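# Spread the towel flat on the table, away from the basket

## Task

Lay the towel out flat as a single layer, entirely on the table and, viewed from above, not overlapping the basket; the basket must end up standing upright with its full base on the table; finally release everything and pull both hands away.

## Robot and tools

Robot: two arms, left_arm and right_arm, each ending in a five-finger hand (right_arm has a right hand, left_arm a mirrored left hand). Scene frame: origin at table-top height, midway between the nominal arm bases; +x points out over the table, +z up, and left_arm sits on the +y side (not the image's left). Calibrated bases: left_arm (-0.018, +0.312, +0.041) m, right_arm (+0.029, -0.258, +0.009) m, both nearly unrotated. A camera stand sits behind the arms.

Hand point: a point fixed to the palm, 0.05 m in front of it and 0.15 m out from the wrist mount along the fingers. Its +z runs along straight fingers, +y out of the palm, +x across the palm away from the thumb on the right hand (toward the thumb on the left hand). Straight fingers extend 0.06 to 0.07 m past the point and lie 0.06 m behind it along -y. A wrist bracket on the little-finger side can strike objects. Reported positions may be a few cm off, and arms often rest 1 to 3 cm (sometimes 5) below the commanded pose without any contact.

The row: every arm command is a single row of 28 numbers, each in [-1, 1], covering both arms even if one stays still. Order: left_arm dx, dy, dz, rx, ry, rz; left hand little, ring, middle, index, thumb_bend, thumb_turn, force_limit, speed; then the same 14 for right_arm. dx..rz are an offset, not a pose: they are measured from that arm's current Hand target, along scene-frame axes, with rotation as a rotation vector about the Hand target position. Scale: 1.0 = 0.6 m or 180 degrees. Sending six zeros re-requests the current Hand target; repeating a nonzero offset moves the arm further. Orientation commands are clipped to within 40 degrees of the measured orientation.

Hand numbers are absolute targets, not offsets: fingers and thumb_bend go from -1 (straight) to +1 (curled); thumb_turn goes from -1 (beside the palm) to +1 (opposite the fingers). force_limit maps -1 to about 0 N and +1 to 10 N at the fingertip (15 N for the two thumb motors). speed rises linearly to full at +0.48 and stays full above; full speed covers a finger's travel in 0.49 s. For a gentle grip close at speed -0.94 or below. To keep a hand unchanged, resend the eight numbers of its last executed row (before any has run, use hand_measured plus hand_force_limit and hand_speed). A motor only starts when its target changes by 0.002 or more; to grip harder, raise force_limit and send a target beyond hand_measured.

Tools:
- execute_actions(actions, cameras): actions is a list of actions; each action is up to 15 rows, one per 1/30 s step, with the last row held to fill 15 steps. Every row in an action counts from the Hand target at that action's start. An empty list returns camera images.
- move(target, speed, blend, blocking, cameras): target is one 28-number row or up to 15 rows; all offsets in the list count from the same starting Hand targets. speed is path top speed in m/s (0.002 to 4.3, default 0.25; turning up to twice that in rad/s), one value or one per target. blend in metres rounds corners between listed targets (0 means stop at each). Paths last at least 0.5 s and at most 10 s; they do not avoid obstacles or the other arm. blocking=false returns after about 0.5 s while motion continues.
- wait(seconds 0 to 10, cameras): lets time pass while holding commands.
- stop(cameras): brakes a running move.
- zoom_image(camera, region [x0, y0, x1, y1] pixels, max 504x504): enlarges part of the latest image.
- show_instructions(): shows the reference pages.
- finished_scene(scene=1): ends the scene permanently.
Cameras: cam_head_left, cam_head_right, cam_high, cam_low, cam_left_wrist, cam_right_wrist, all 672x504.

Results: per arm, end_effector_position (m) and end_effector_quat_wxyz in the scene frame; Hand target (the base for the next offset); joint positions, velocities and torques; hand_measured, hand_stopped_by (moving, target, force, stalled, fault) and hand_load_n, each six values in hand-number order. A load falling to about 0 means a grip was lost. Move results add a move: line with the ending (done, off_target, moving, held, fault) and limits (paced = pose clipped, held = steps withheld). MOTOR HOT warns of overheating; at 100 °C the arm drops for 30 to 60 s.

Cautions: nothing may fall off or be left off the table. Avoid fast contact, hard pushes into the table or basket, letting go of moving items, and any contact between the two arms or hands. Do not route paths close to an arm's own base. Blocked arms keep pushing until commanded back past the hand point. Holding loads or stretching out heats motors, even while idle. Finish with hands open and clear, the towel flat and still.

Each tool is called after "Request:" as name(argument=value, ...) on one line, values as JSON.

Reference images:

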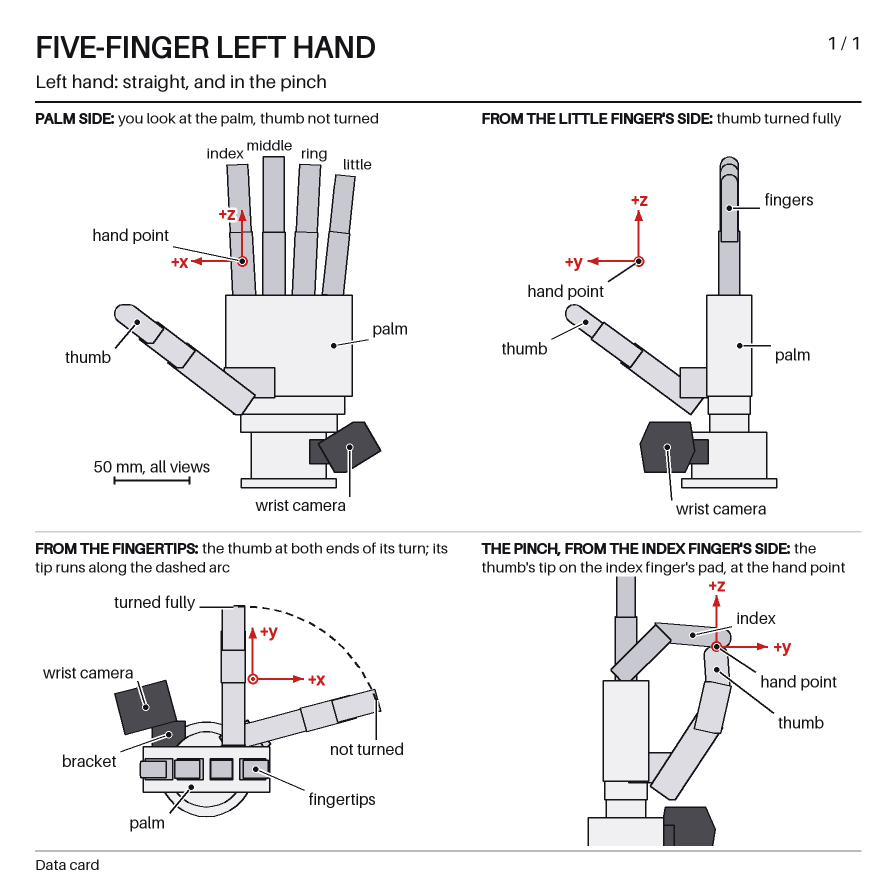

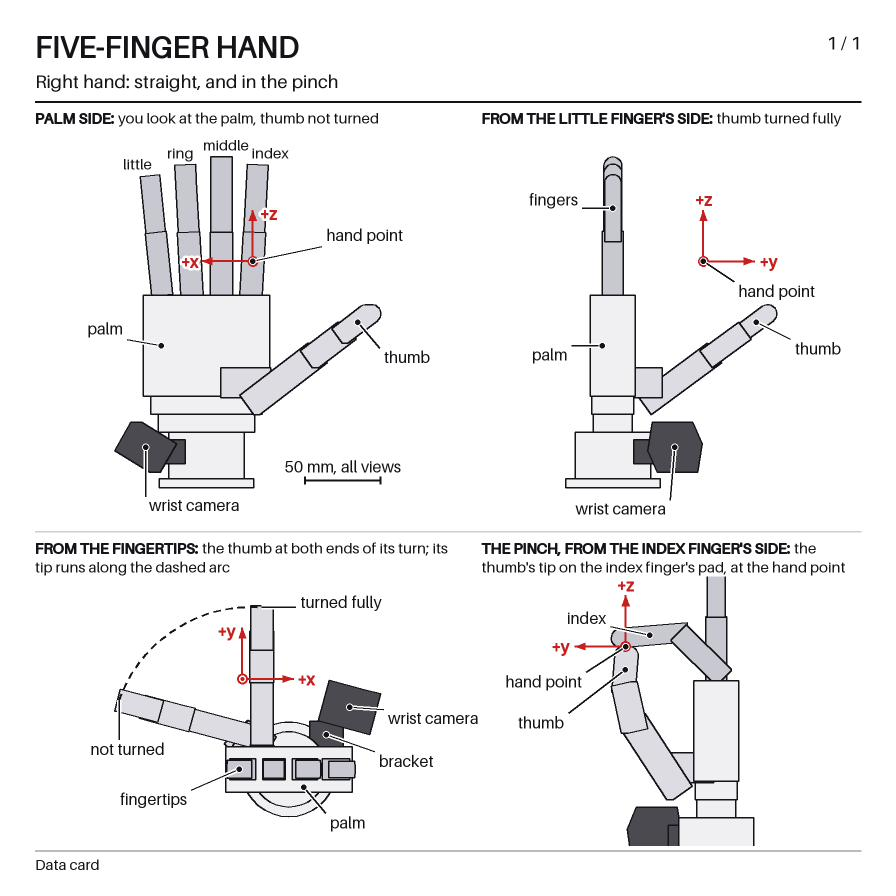

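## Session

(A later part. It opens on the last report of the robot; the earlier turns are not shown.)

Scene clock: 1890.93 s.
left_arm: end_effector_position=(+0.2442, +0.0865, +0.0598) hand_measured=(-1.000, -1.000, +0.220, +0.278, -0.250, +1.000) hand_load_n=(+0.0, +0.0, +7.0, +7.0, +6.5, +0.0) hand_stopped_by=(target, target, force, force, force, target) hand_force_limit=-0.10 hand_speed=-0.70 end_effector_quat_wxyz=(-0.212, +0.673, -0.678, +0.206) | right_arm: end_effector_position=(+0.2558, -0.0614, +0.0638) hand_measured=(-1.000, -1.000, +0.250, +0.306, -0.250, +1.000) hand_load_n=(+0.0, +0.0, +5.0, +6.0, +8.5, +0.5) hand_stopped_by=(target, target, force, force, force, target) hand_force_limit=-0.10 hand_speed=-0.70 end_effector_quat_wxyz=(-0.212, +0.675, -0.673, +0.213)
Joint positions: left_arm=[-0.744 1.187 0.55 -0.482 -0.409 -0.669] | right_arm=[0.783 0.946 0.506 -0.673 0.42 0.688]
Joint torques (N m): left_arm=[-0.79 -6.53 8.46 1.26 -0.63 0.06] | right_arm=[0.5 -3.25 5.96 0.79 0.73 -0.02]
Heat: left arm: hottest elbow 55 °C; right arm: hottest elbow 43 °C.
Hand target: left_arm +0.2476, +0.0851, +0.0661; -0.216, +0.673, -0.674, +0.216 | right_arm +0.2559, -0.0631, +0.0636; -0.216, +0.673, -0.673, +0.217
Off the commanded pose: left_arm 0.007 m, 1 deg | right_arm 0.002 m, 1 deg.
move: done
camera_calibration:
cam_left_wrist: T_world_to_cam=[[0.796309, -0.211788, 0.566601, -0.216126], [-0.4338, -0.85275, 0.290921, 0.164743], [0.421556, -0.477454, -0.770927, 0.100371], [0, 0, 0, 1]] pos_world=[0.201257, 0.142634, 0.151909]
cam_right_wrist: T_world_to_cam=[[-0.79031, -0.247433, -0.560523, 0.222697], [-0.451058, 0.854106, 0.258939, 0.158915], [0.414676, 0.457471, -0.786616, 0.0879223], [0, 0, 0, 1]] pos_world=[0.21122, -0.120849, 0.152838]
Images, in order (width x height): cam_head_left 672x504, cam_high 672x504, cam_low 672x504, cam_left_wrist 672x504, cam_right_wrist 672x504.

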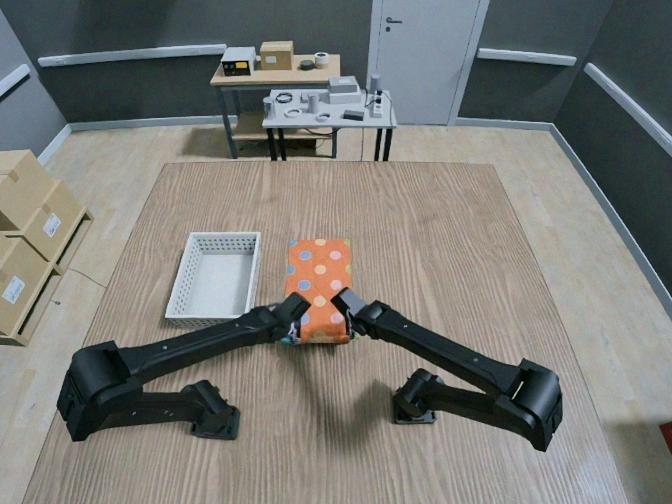

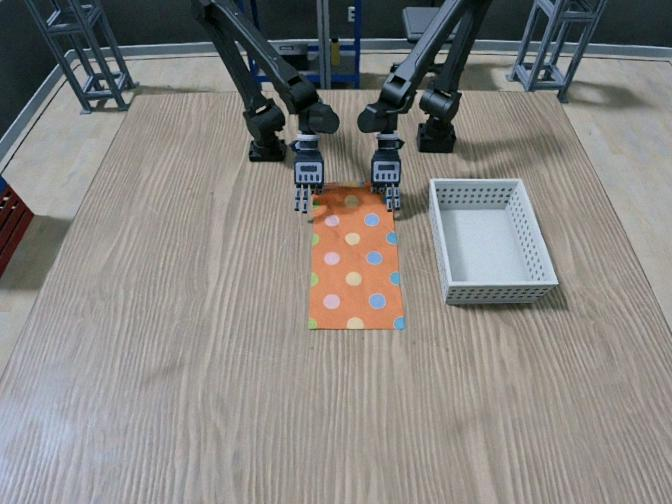

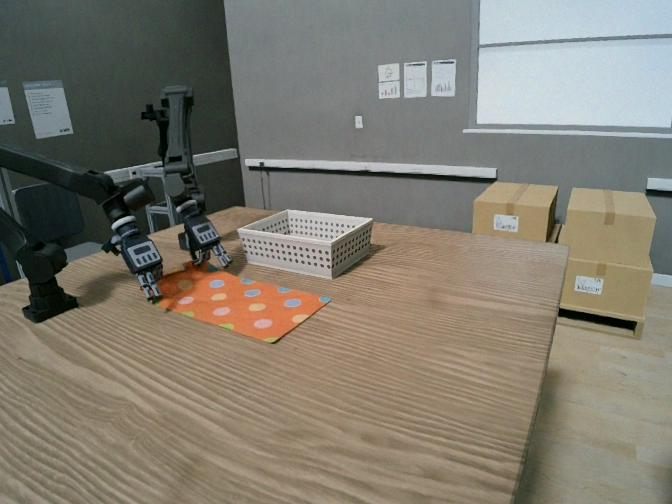

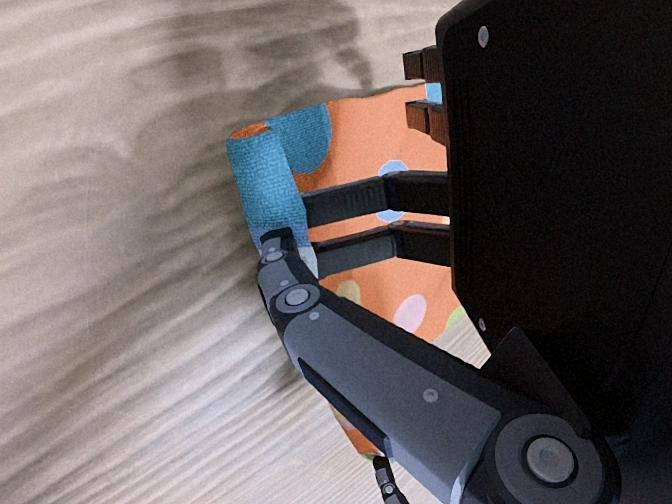

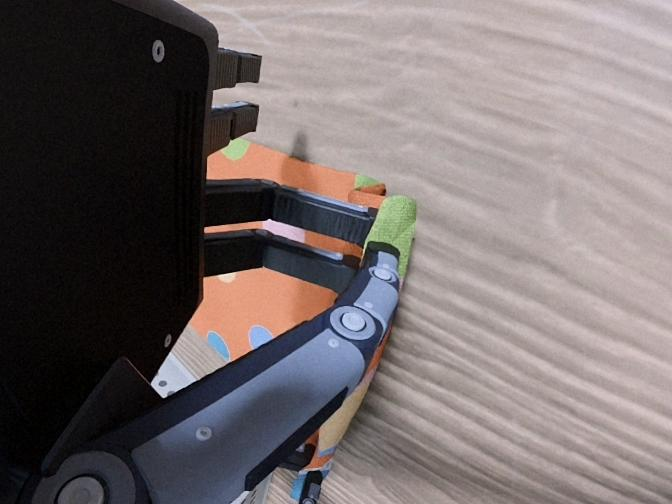

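Request:
move(target=[[-0.03, 0.004, -0.045, 0, 0, 0, -1, -1, 0.5, 0.5, 0.0, 1, -0.1, -0.7, -0.03, -0.004, -0.045, 0, 0, 0, -1, -1, 0.5, 0.5, 0.0, 1, -0.1, -0.7]], speed=0.06, cameras=["cam_high", "cam_low", "cam_left_wrist", "cam_right_wrist"])

Request:
zoom_image(camera="cam_low", region=[100, 200, 300, 370])

Scene clock: 1917.17 s.
left_arm: end_effector_position=(+0.2297, +0.0863, +0.0418) hand_measured=(-1.000, -1.000, +0.220, +0.278, -0.250, +1.000) hand_load_n=(+0.0, +0.0, +7.0, +7.5, +7.0, +0.5) hand_stopped_by=(target, target, force, force, force, target) hand_force_limit=-0.10 hand_speed=-0.70 end_effector_quat_wxyz=(-0.212, +0.674, -0.672, +0.219) | right_arm: end_effector_position=(+0.2392, -0.0627, +0.0391) hand_measured=(-1.000, -1.000, +0.250, +0.306, -0.250, +1.000) hand_load_n=(+0.0, +0.0, +5.0, +5.5, +8.5, +0.5) hand_stopped_by=(target, target, force, force, force, target) hand_force_limit=-0.10 hand_speed=-0.70 end_effector_quat_wxyz=(-0.216, +0.673, -0.675, +0.213)
Joint positions: left_arm=[-0.782 1.187 0.483 -0.403 -0.427 -0.709] | right_arm=[0.832 0.945 0.432 -0.613 0.443 0.741]
Joint torques (N m): left_arm=[-0.85 -4.48 7.83 1.25 -0.66 0.07] | right_arm=[0.73 -2.73 5.56 0.65 0.78 -0.02]
Heat: left arm: hottest elbow 52 °C; right arm: hottest elbow 42 °C.
Hand target: left_arm +0.2296, +0.0875, +0.0391; -0.217, +0.673, -0.674, +0.216 | right_arm +0.2379, -0.0655, +0.0366; -0.216, +0.673, -0.673, +0.217
Off the commanded pose: left_arm 0.003 m, 1 deg | right_arm 0.004 m, 0 deg.
move: done
camera_calibration:
cam_left_wrist: T_world_to_cam=[[0.785823, -0.198079, 0.585874, -0.194037], [-0.437029, -0.848144, 0.29943, 0.163518], [0.437594, -0.491343, -0.753056, 0.0892055], [0, 0, 0, 1]] pos_world=[0.184905, 0.144083, 0.131896]
cam_right_wrist: T_world_to_cam=[[-0.788099, -0.241158, -0.566342, 0.195507], [-0.449831, 0.853679, 0.262457, 0.158377], [0.420181, 0.4616, -0.781264, 0.0747326], [0, 0, 0, 1]] pos_world=[0.19392, -0.122552, 0.127542]
Images, in order (width x height): cam_high 672x504, cam_low 672x504, cam_left_wrist 672x504, cam_right_wrist 672x504.

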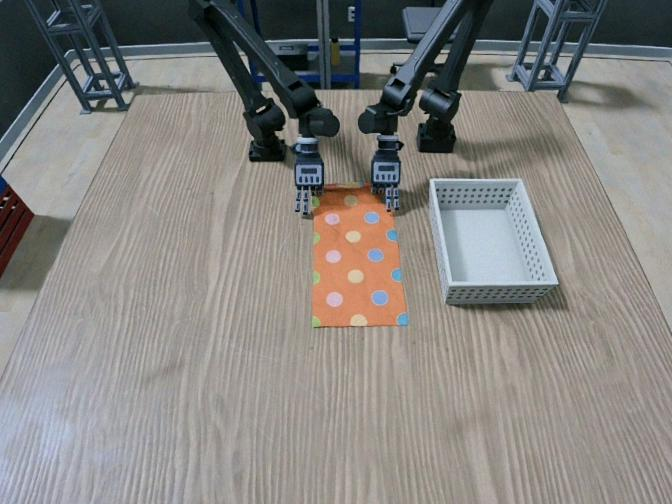

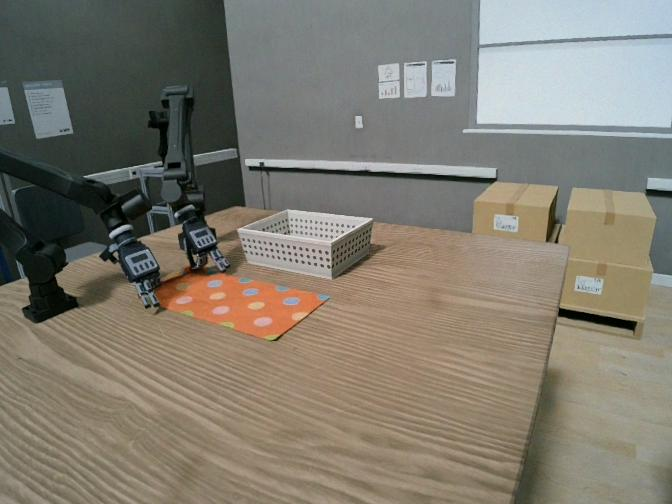

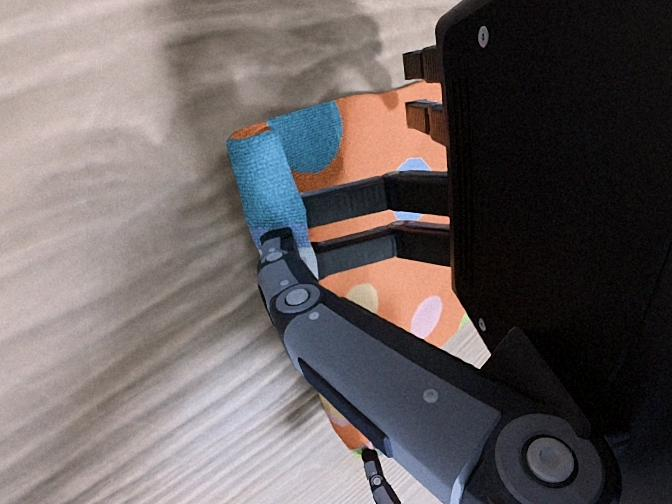

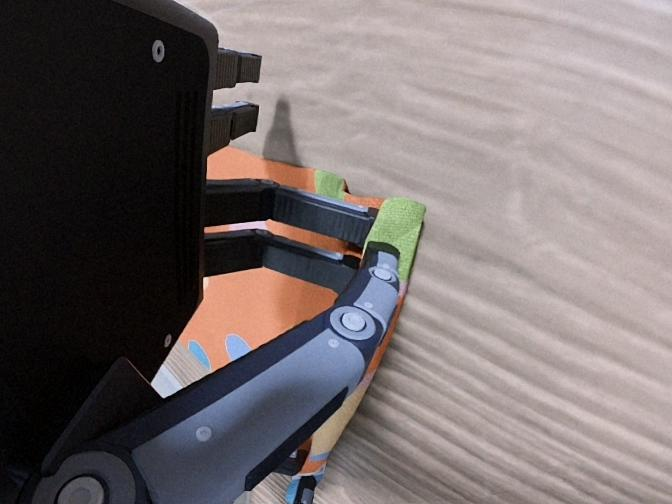

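Scaled by 2.520 from the camera's 672x504 image, which has a finer 960x720 frame.

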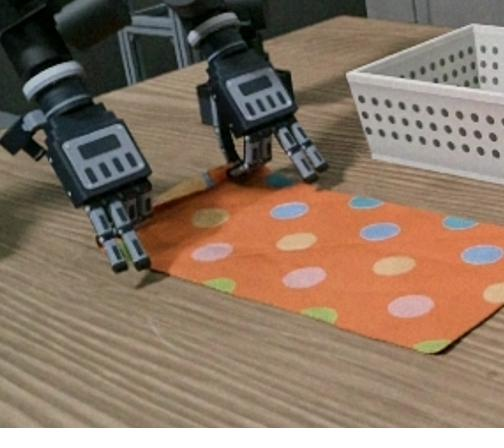

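Request:
move(target=[[0, 0, 0.025, 0, 0, 0, -1, -1, 0.5, 0.5, 0.0, 1, -0.1, -0.7, 0, 0, 0.025, 0, 0, 0, -1, -1, 0.5, 0.5, 0.0, 1, -0.1, -0.7],[0, 0, 0.025, 0, 0, 0, 1, 1, 0.5, 0.5, 0.0, 1, -0.1, -0.3, 0, 0, 0.025, 0, 0, 0, 1, 1, 0.5, 0.5, 0.0, 1, -0.1, -0.3],[-0.015, 0, -0.025, 0, 0, 0, 1, 1, 0.5, 0.5, 0.0, 1, -0.1, -0.3, -0.015, 0, -0.02, 0, 0, 0, 1, 1, 0.5, 0.5, 0.0, 1, -0.1, -0.3]], speed=0.06, cameras=["cam_high", "cam_low", "cam_left_wrist", "cam_right_wrist"])

Request:
zoom_image(camera="cam_low", region=[100, 200, 300, 370])

Scene clock: 1949.00 s.
left_arm: end_effector_position=(+0.2215, +0.0860, +0.0285) hand_measured=(+1.000, +1.000, +0.220, +0.278, -0.250, +1.000) hand_load_n=(+0.0, +0.0, +7.0, +7.5, +6.5, +0.0) hand_stopped_by=(target, target, force, force, force, target) hand_force_limit=-0.10 hand_speed=-0.30 end_effector_quat_wxyz=(-0.213, +0.675, -0.672, +0.221) | right_arm: end_effector_position=(+0.2312, -0.0618, +0.0313) hand_measured=(+1.000, +1.000, +0.250, +0.306, -0.250, +1.000) hand_load_n=(+0.0, +0.0, +5.0, +5.5, +8.5, +0.5) hand_stopped_by=(target, target, force, force, force, target) hand_force_limit=-0.10 hand_speed=-0.30 end_effector_quat_wxyz=(-0.223, +0.671, -0.675, +0.213)
Joint positions: left_arm=[-0.806 1.207 0.45 -0.356 -0.439 -0.733] | right_arm=[0.864 0.935 0.4 -0.59 0.457 0.772]
Joint torques (N m): left_arm=[-1.03 -4.07 7.51 1.24 -0.62 0.06] | right_arm=[0.44 -0.62 5.52 0.66 0.72 -0.02]
Heat: left arm: hottest elbow 50 °C; right arm: hottest elbow 40 °C.
Hand target: left_arm +0.2206, +0.0876, +0.0242; -0.216, +0.673, -0.673, +0.216 | right_arm +0.2289, -0.0655, +0.0246; -0.216, +0.673, -0.673, +0.217
Off the commanded pose: left_arm 0.005 m, 1 deg | right_arm 0.008 m, 1 deg.
move: done
camera_calibration:
cam_left_wrist: T_world_to_cam=[[0.783817, -0.195797, 0.589317, -0.179721], [-0.437623, -0.84746, 0.300495, 0.163625], [0.440586, -0.493432, -0.749939, 0.0820737], [0, 0, 0, 1]] pos_world=[0.176314, 0.143975, 0.118294]
cam_right_wrist: T_world_to_cam=[[-0.782327, -0.23482, -0.576909, 0.184333], [-0.45232, 0.850946, 0.267015, 0.156406], [0.428218, 0.469841, -0.771932, 0.0699123], [0, 0, 0, 1]] pos_world=[0.185017, -0.122655, 0.118549]
Images, in order (width x height): cam_high 672x504, cam_low 672x504, cam_left_wrist 672x504, cam_right_wrist 672x504.

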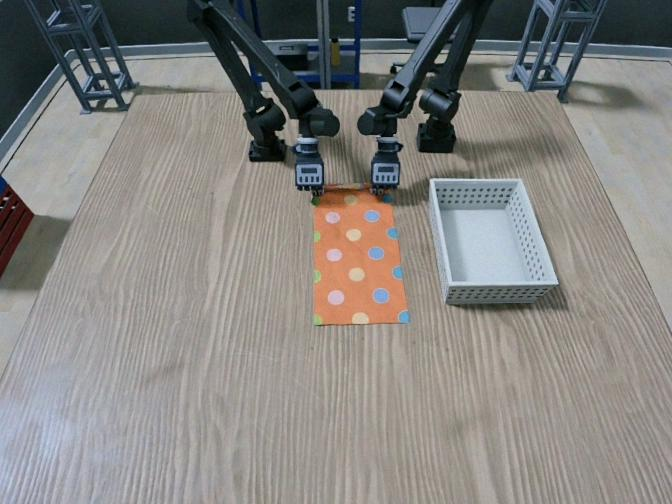

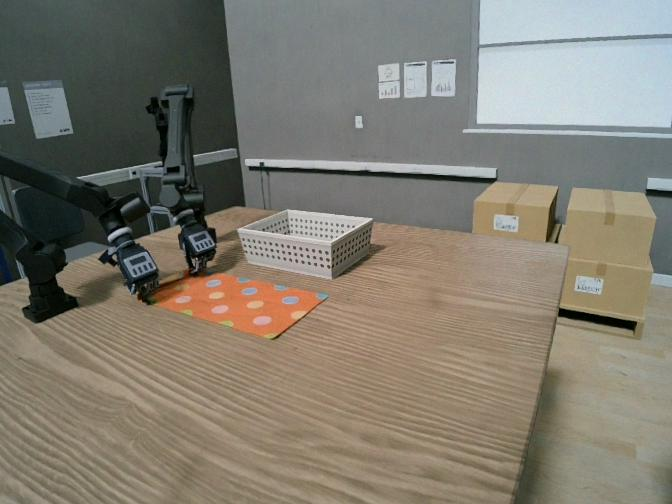

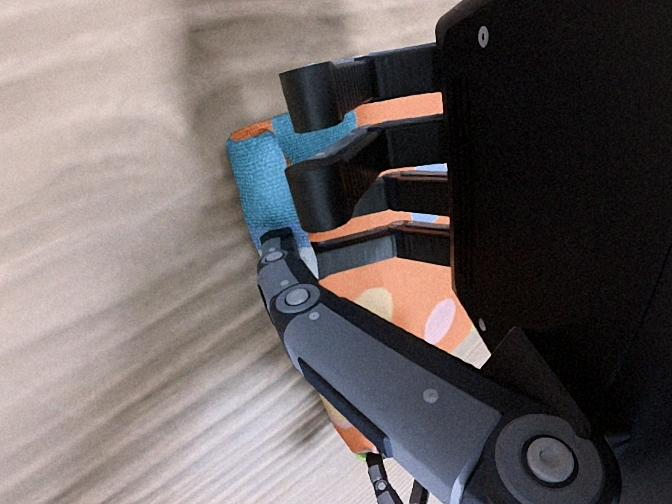

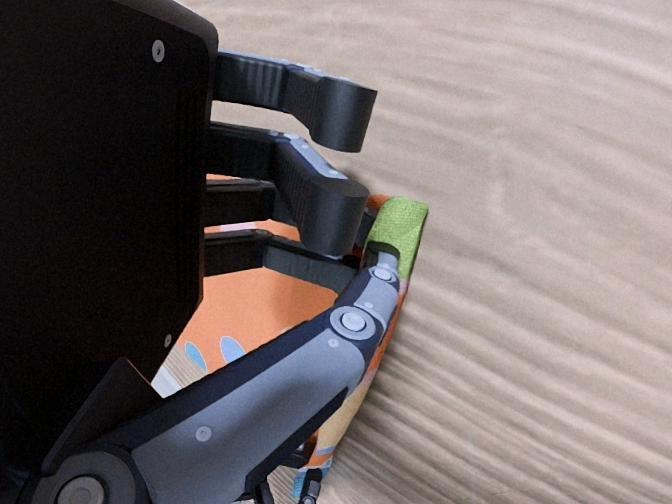

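Scaled by 2.520 from the camera's 672x504 image, which has a finer 960x720 frame.

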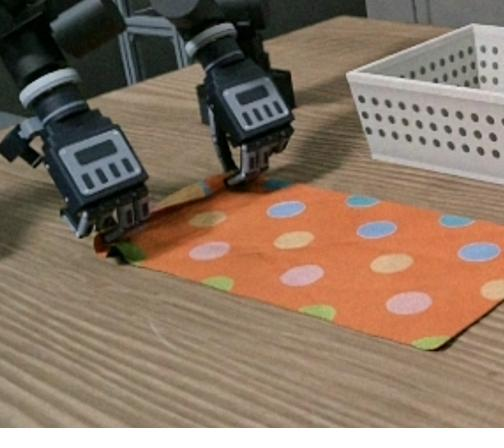

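Request:
move(target=[[0, 0, 0, 0, 0, 0, 1, 1, 0.5, 0.5, -0.9, 1, -0.1, -0.2, 0, 0, 0, 0, 0, 0, 1, 1, 0.5, 0.5, -0.9, 1, -0.1, -0.2]], speed=0.06, cameras=["cam_high", "cam_low", "cam_left_wrist", "cam_right_wrist"])

Request:
zoom_image(camera="cam_low", region=[100, 200, 300, 370])

Scene clock: 1973.60 s.
left_arm: end_effector_position=(+0.2202, +0.0887, +0.0266) hand_measured=(+1.000, +1.000, +0.220, +0.280, -0.900, +1.000) hand_load_n=(+0.0, +0.0, +0.0, +0.0, +0.0, +0.0) hand_stopped_by=(target, target, force, force, target, target) hand_force_limit=-0.10 hand_speed=-0.20 end_effector_quat_wxyz=(-0.215, +0.675, -0.672, +0.218) | right_arm: end_effector_position=(+0.2312, -0.0635, +0.0303) hand_measured=(+1.000, +1.000, +0.252, +0.306, -0.900, +1.000) hand_load_n=(+0.0, +0.0, +0.5, +0.0, +0.0, +0.0) hand_stopped_by=(target, target, force, force, target, target) hand_force_limit=-0.10 hand_speed=-0.20 end_effector_quat_wxyz=(-0.222, +0.670, -0.675, +0.216)
Joint positions: left_arm=[-0.806 1.207 0.445 -0.356 -0.443 -0.733] | right_arm=[0.864 0.935 0.398 -0.59 0.462 0.772]
Joint torques (N m): left_arm=[-1.08 -4.07 7.91 1.25 -0.43 0.06] | right_arm=[0.91 -0.5 5.71 0.69 0.52 -0.03]
Heat: left arm: hottest elbow 47 °C; right arm: hottest elbow 38 °C.
Hand target: left_arm +0.2207, +0.0875, +0.0242; -0.216, +0.673, -0.674, +0.216 | right_arm +0.2289, -0.0655, +0.0246; -0.216, +0.673, -0.673, +0.217
Off the commanded pose: left_arm 0.003 m, 0 deg | right_arm 0.006 m, 1 deg.
move: done
camera_calibration:
cam_left_wrist: T_world_to_cam=[[0.784533, -0.198126, 0.587584, -0.176987], [-0.435681, -0.850397, 0.29497, 0.166033], [0.441238, -0.487413, -0.753484, 0.0819962], [0, 0, 0, 1]] pos_world=[0.17501, 0.146094, 0.116803]
cam_right_wrist: T_world_to_cam=[[-0.781746, -0.235962, -0.577231, 0.183167], [-0.450872, 0.853335, 0.261788, 0.158063], [0.430799, 0.464909, -0.77348, 0.0690314], [0, 0, 0, 1]] pos_world=[0.184718, -0.123753, 0.117745]
Images, in order (width x height): cam_high 672x504, cam_low 672x504, cam_left_wrist 672x504, cam_right_wrist 672x504.

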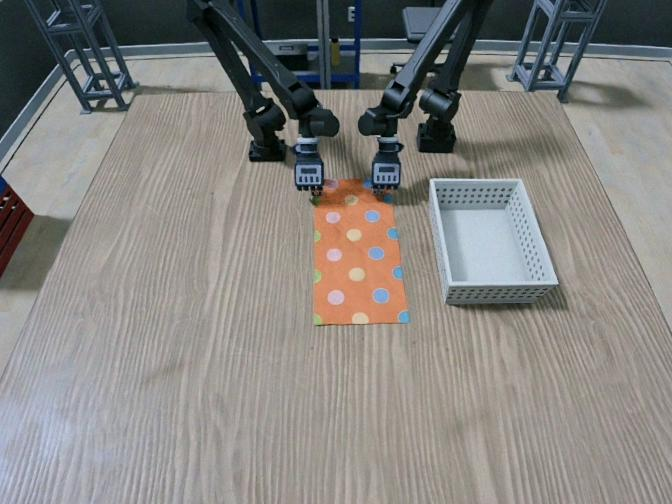

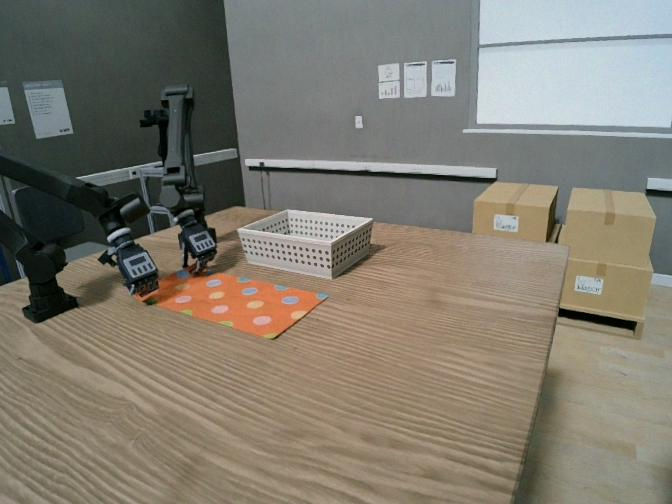

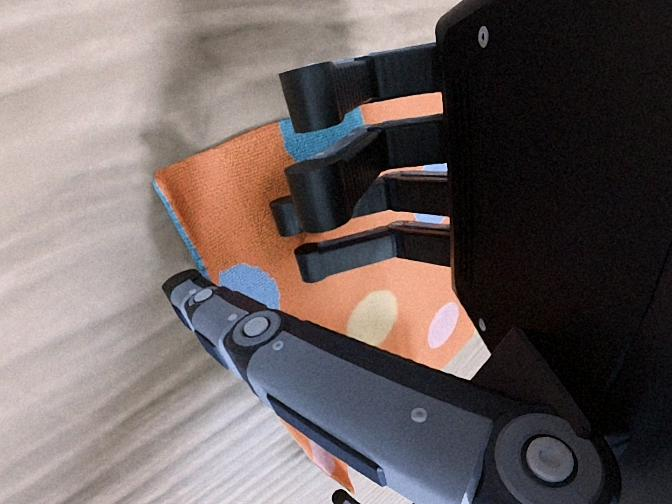

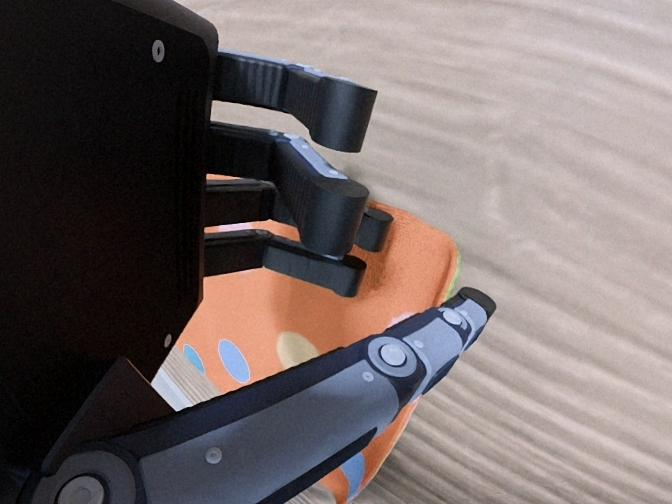

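Scaled by 2.520 from the camera's 672x504 image, which has a finer 960x720 frame.

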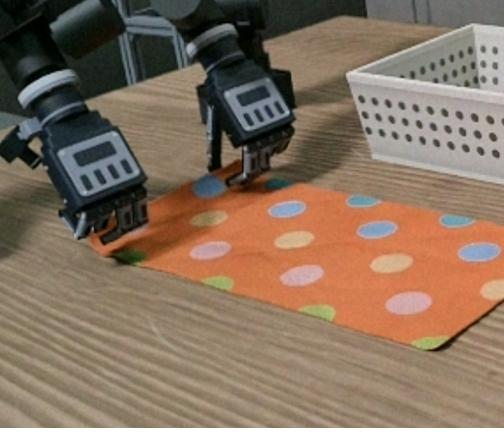

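Request:
move(target=[[-0.02, 0, 0.02, 0, 0, 0, 1, 1, 0.5, 0.5, -0.9, 1, -0.1, -0.2, -0.02, 0, 0.02, 0, 0, 0, 1, 1, 0.5, 0.5, -0.9, 1, -0.1, -0.2],[-0.055, 0, 0.035, 0, 0, 0, 1, 1, 0.5, 0.5, -0.9, 1, -0.1, -0.2, -0.055, 0, 0.035, 0, 0, 0, 1, 1, 0.5, 0.5, -0.9, 1, -0.1, -0.2]], speed=0.06, cameras=["cam_high", "cam_low", "cam_left_wrist", "cam_right_wrist"])

Request:
zoom_image(camera="cam_low", region=[100, 200, 300, 370])

Scene clock: 1994.53 s.
left_arm: end_effector_position=(+0.1877, +0.0896, +0.0409) hand_measured=(+1.000, +1.000, +0.220, +0.280, -0.900, +1.000) hand_load_n=(+0.0, +0.0, +0.0, +0.0, +0.0, +0.0) hand_stopped_by=(target, target, force, force, target, target) hand_force_limit=-0.10 hand_speed=-0.20 end_effector_quat_wxyz=(-0.217, +0.672, -0.676, +0.211) | right_arm: end_effector_position=(+0.1955, -0.0683, +0.0410) hand_measured=(+1.000, +1.000, +0.252, +0.306, -0.900, +1.000) hand_load_n=(+0.0, +0.0, +0.0, +0.0, +0.0, +0.0) hand_stopped_by=(target, target, force, force, target, target) hand_force_limit=-0.10 hand_speed=-0.20 end_effector_quat_wxyz=(-0.211, +0.676, -0.672, +0.218)
Joint positions: left_arm=[-0.906 1.108 0.435 -0.504 -0.485 -0.827] | right_arm=[0.993 0.839 0.398 -0.77 0.513 0.9]
Joint torques (N m): left_arm=[-1.14 -4.95 8.38 0.49 -0.48 -0.03] | right_arm=[1.03 -0.79 7.05 -0.09 0.57 0.08]
Heat: left arm: hottest elbow 46 °C; right arm: hottest elbow 38 °C.
Hand target: left_arm +0.1877, +0.0876, +0.0452; -0.217, +0.673, -0.673, +0.216 | right_arm +0.1959, -0.0655, +0.0456; -0.216, +0.673, -0.673, +0.217
Off the commanded pose: left_arm 0.005 m, 1 deg | right_arm 0.005 m, 1 deg.
move: done
camera_calibration:
cam_left_wrist: T_world_to_cam=[[0.78744, -0.21169, 0.578901, -0.158703], [-0.438889, -0.851999, 0.285436, 0.149544], [0.432799, -0.478837, -0.763806, 0.108835], [0, 0, 0, 1]] pos_world=[0.143499, 0.14593, 0.132317]
cam_right_wrist: T_world_to_cam=[[-0.786934, -0.252392, -0.563057, 0.159631], [-0.452946, 0.855957, 0.249356, 0.144403], [0.419017, 0.451261, -0.787901, 0.0969143], [0, 0, 0, 1]] pos_world=[0.150418, -0.127047, 0.130233]
Images, in order (width x height): cam_high 672x504, cam_low 672x504, cam_left_wrist 672x504, cam_right_wrist 672x504.

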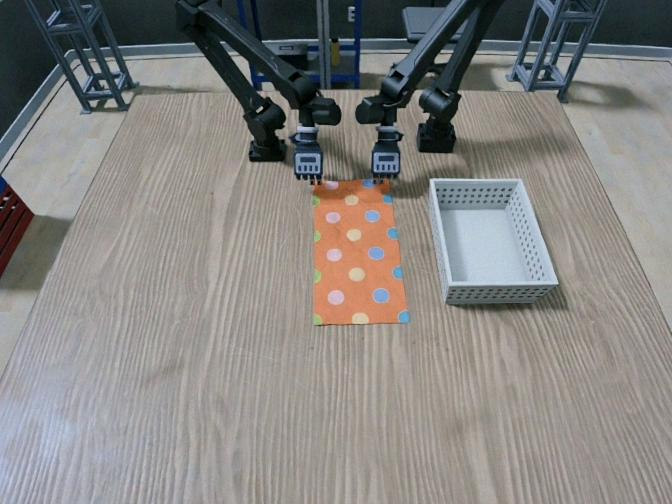

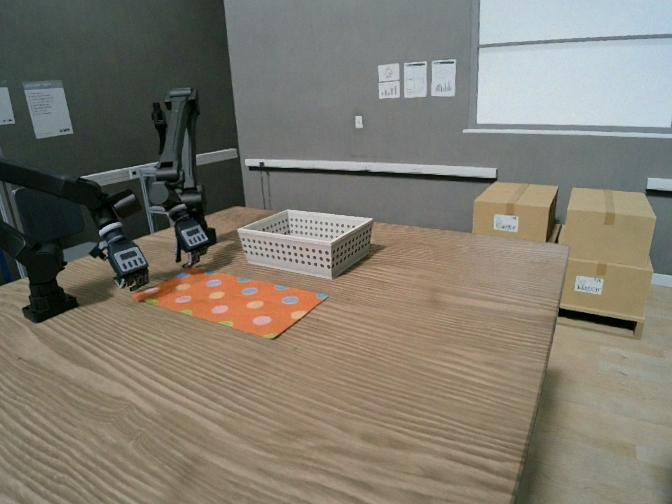

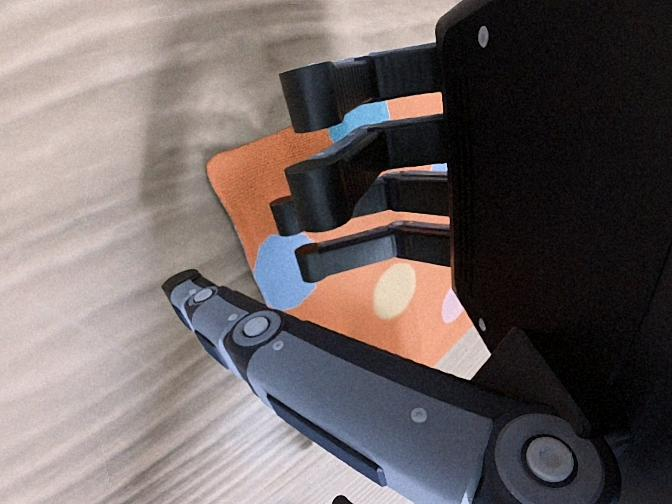

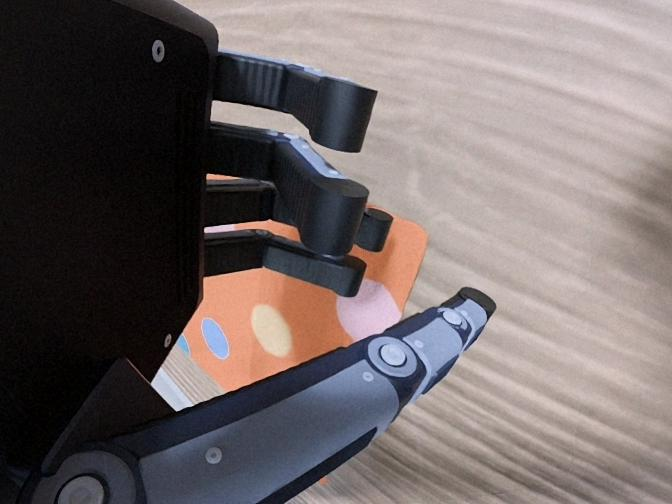

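Scaled by 2.520 from the camera's 672x504 image, which has a finer 960x720 frame.

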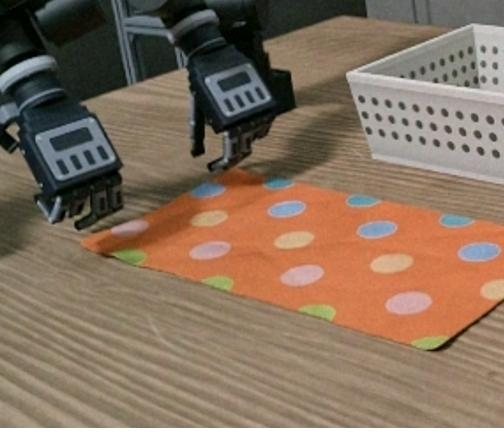

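Request:
move(target=[[0, 0, 0.15, 0, 0, 0, 1, 1, 0.5, 0.5, -0.9, 1, -0.1, -0.2, 0, 0, 0.15, 0, 0, 0, 1, 1, 0.5, 0.5, -0.9, 1, -0.1, -0.2],[-0.05, 0.25, 0.35, 0, 0, 0, 1, 1, 0.5, 0.5, -0.9, 1, -0.1, -0.2, -0.05, -0.3, 0.35, 0, 0, 0, 1, 1, 0.5, 0.5, -0.9, 1, -0.1, -0.2]], speed=0.2, blend=0.03, cameras=["all"])

Request:
zoom_image(camera="cam_low", region=[120, 240, 350, 370])

Request:
zoom_image(camera="cam_head_left", region=[260, 220, 400, 370])

Request:
zoom_image(camera="cam_high", region=[280, 160, 440, 350])

Scene clock: 2008.80 s.
left_arm: end_effector_position=(+0.1523, +0.2383, +0.2314) hand_measured=(+1.000, +1.000, +0.220, +0.280, -0.900, +1.000) hand_load_n=(+0.0, +0.0, +0.5, +0.0, +0.0, -0.5) hand_stopped_by=(target, target, force, force, target, target) hand_force_limit=-0.10 hand_speed=-0.20 end_effector_quat_wxyz=(-0.208, +0.676, -0.679, +0.197) | right_arm: end_effector_position=(+0.1627, -0.2432, +0.2357) hand_measured=(+1.000, +1.000, +0.252, +0.306, -0.900, +1.000) hand_load_n=(+0.0, +0.0, +0.5, +0.0, +0.0, +0.0) hand_stopped_by=(target, target, force, force, target, target) hand_force_limit=-0.10 hand_speed=-0.20 end_effector_quat_wxyz=(-0.210, +0.674, -0.678, +0.204)
Joint positions: left_arm=[-0.356 0.464 0.699 -1.263 -0.218 -0.316] | right_arm=[-0.238 0.348 0.778 -1.42 -0.133 -0.184]
Joint torques (N m): left_arm=[-0.09 0.32 14.17 0.79 0.06 0.12] | right_arm=[0.03 5.83 10.3 0.39 -0.2 -0.15]
Heat: left arm: hottest elbow 46 °C; right arm: hottest elbow 38 °C.
Hand target: left_arm +0.1576, +0.2376, +0.2550; -0.216, +0.673, -0.674, +0.216 | right_arm +0.1659, -0.2454, +0.2557; -0.216, +0.673, -0.673, +0.217
Off the commanded pose: left_arm 0.024 m, 3 deg | right_arm 0.020 m, 2 deg.
move: off_target (left_arm, right_arm)
camera_calibration:
cam_left_wrist: T_world_to_cam=[[0.807815, -0.212182, 0.549921, -0.205846], [-0.425428, -0.85563, 0.294802, 0.202871], [0.407978, -0.472097, -0.781459, 0.347057], [0, 0, 0, 1]] pos_world=[0.111, 0.29375, 0.324603]
cam_right_wrist: T_world_to_cam=[[-0.801395, -0.236354, -0.549458, 0.202398], [-0.441271, 0.853763, 0.276349, 0.221962], [0.40379, 0.463925, -0.788497, 0.348736], [0, 0, 0, 1]] pos_world=[0.11933, -0.303453, 0.324847]

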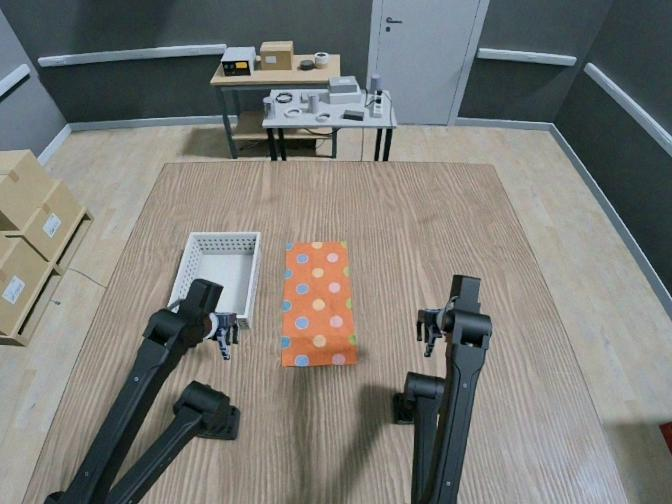

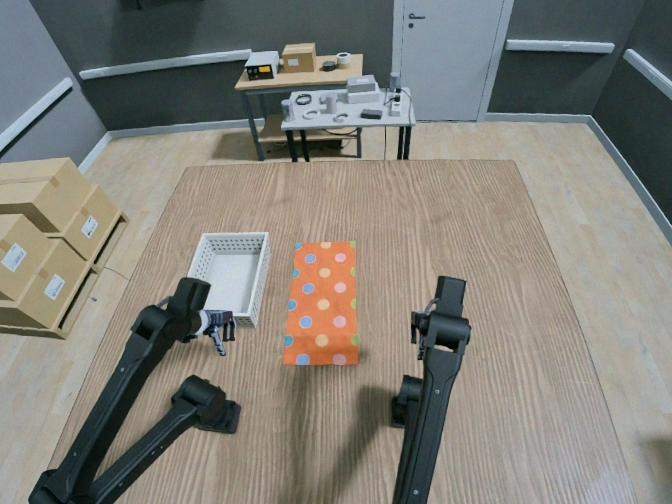

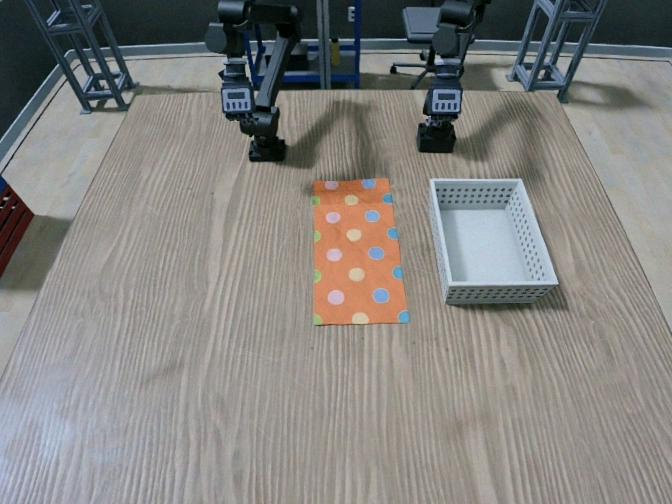

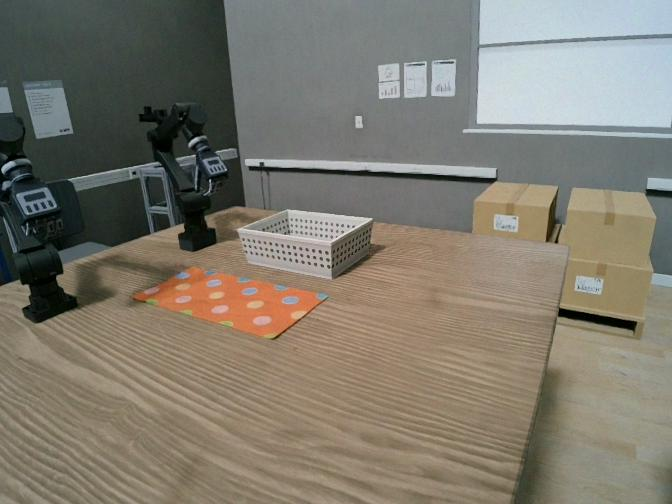

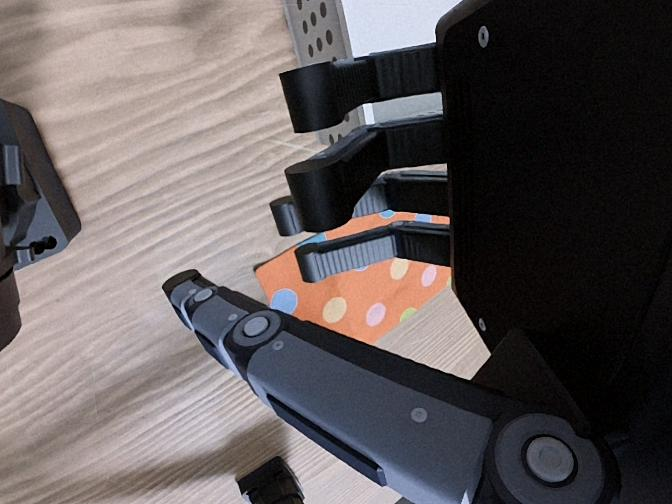

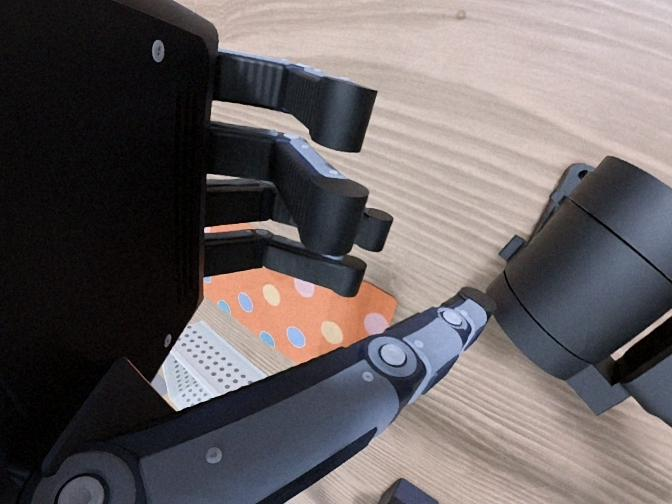

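Scaled by 2.191 from the camera's 672x504 image, which has a finer 960x720 frame.

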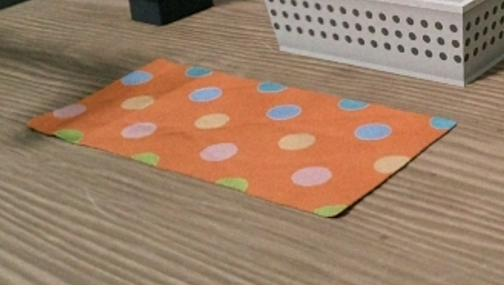

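Scaled by 3.360 from the camera's 672x504 image, which has a finer 960x720 frame.

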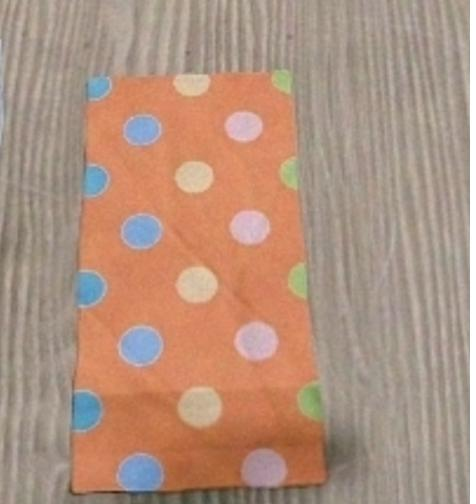

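Scaled by 2.653 from the camera's 672x504 image, which has a finer 960x720 frame.

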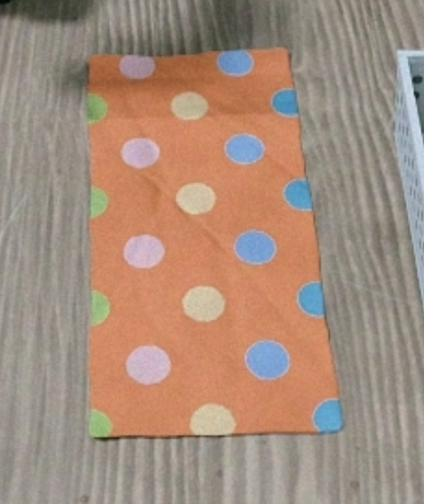

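Request:
zoom_image(camera="cam_low", region=[125, 255, 225, 330])

Request:
zoom_image(camera="cam_head_left", region=[270, 320, 370, 380])

Request:
zoom_image(camera="cam_head_right", region=[270, 230, 370, 380])

Scaled by 5.040 from the camera's 672x504 image, which has a finer 960x720 frame.

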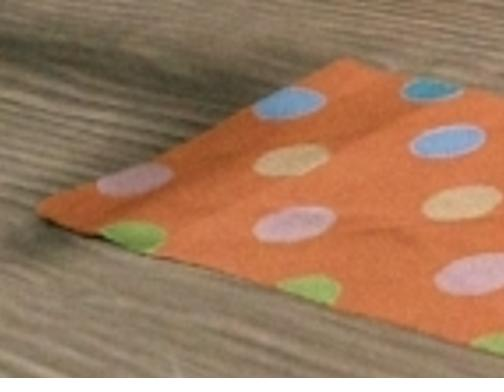

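Scaled by 5.040 from the camera's 672x504 image, which has a finer 960x720 frame.

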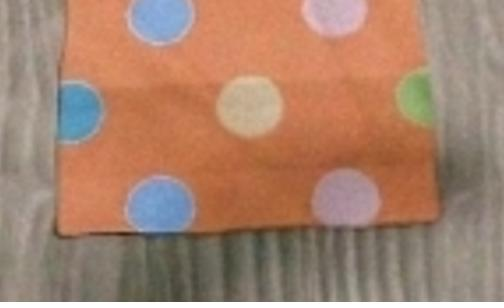

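Scaled by 3.360 from the camera's 672x504 image, which has a finer 960x720 frame.

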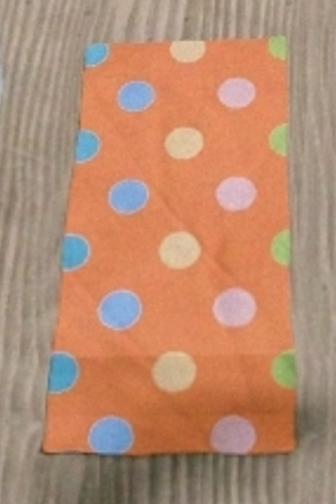

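Request:
zoom_image(camera="cam_left_wrist", region=[230, 190, 470, 350])

Request:
zoom_image(camera="cam_right_wrist", region=[190, 210, 410, 380])

Scaled by 2.100 from the camera's 672x504 image, which has a finer 960x720 frame.

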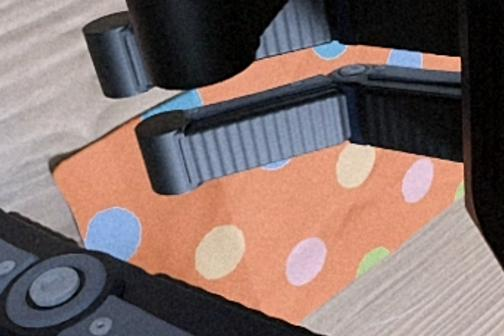

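Scaled by 2.291 from the camera's 672x504 image, which has a finer 960x720 frame.

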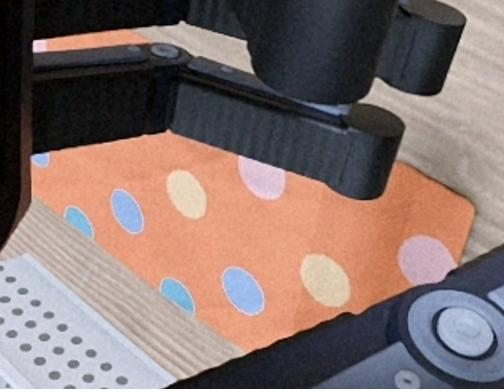

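Request:
finished_scene()

The scene is finished: the task was done.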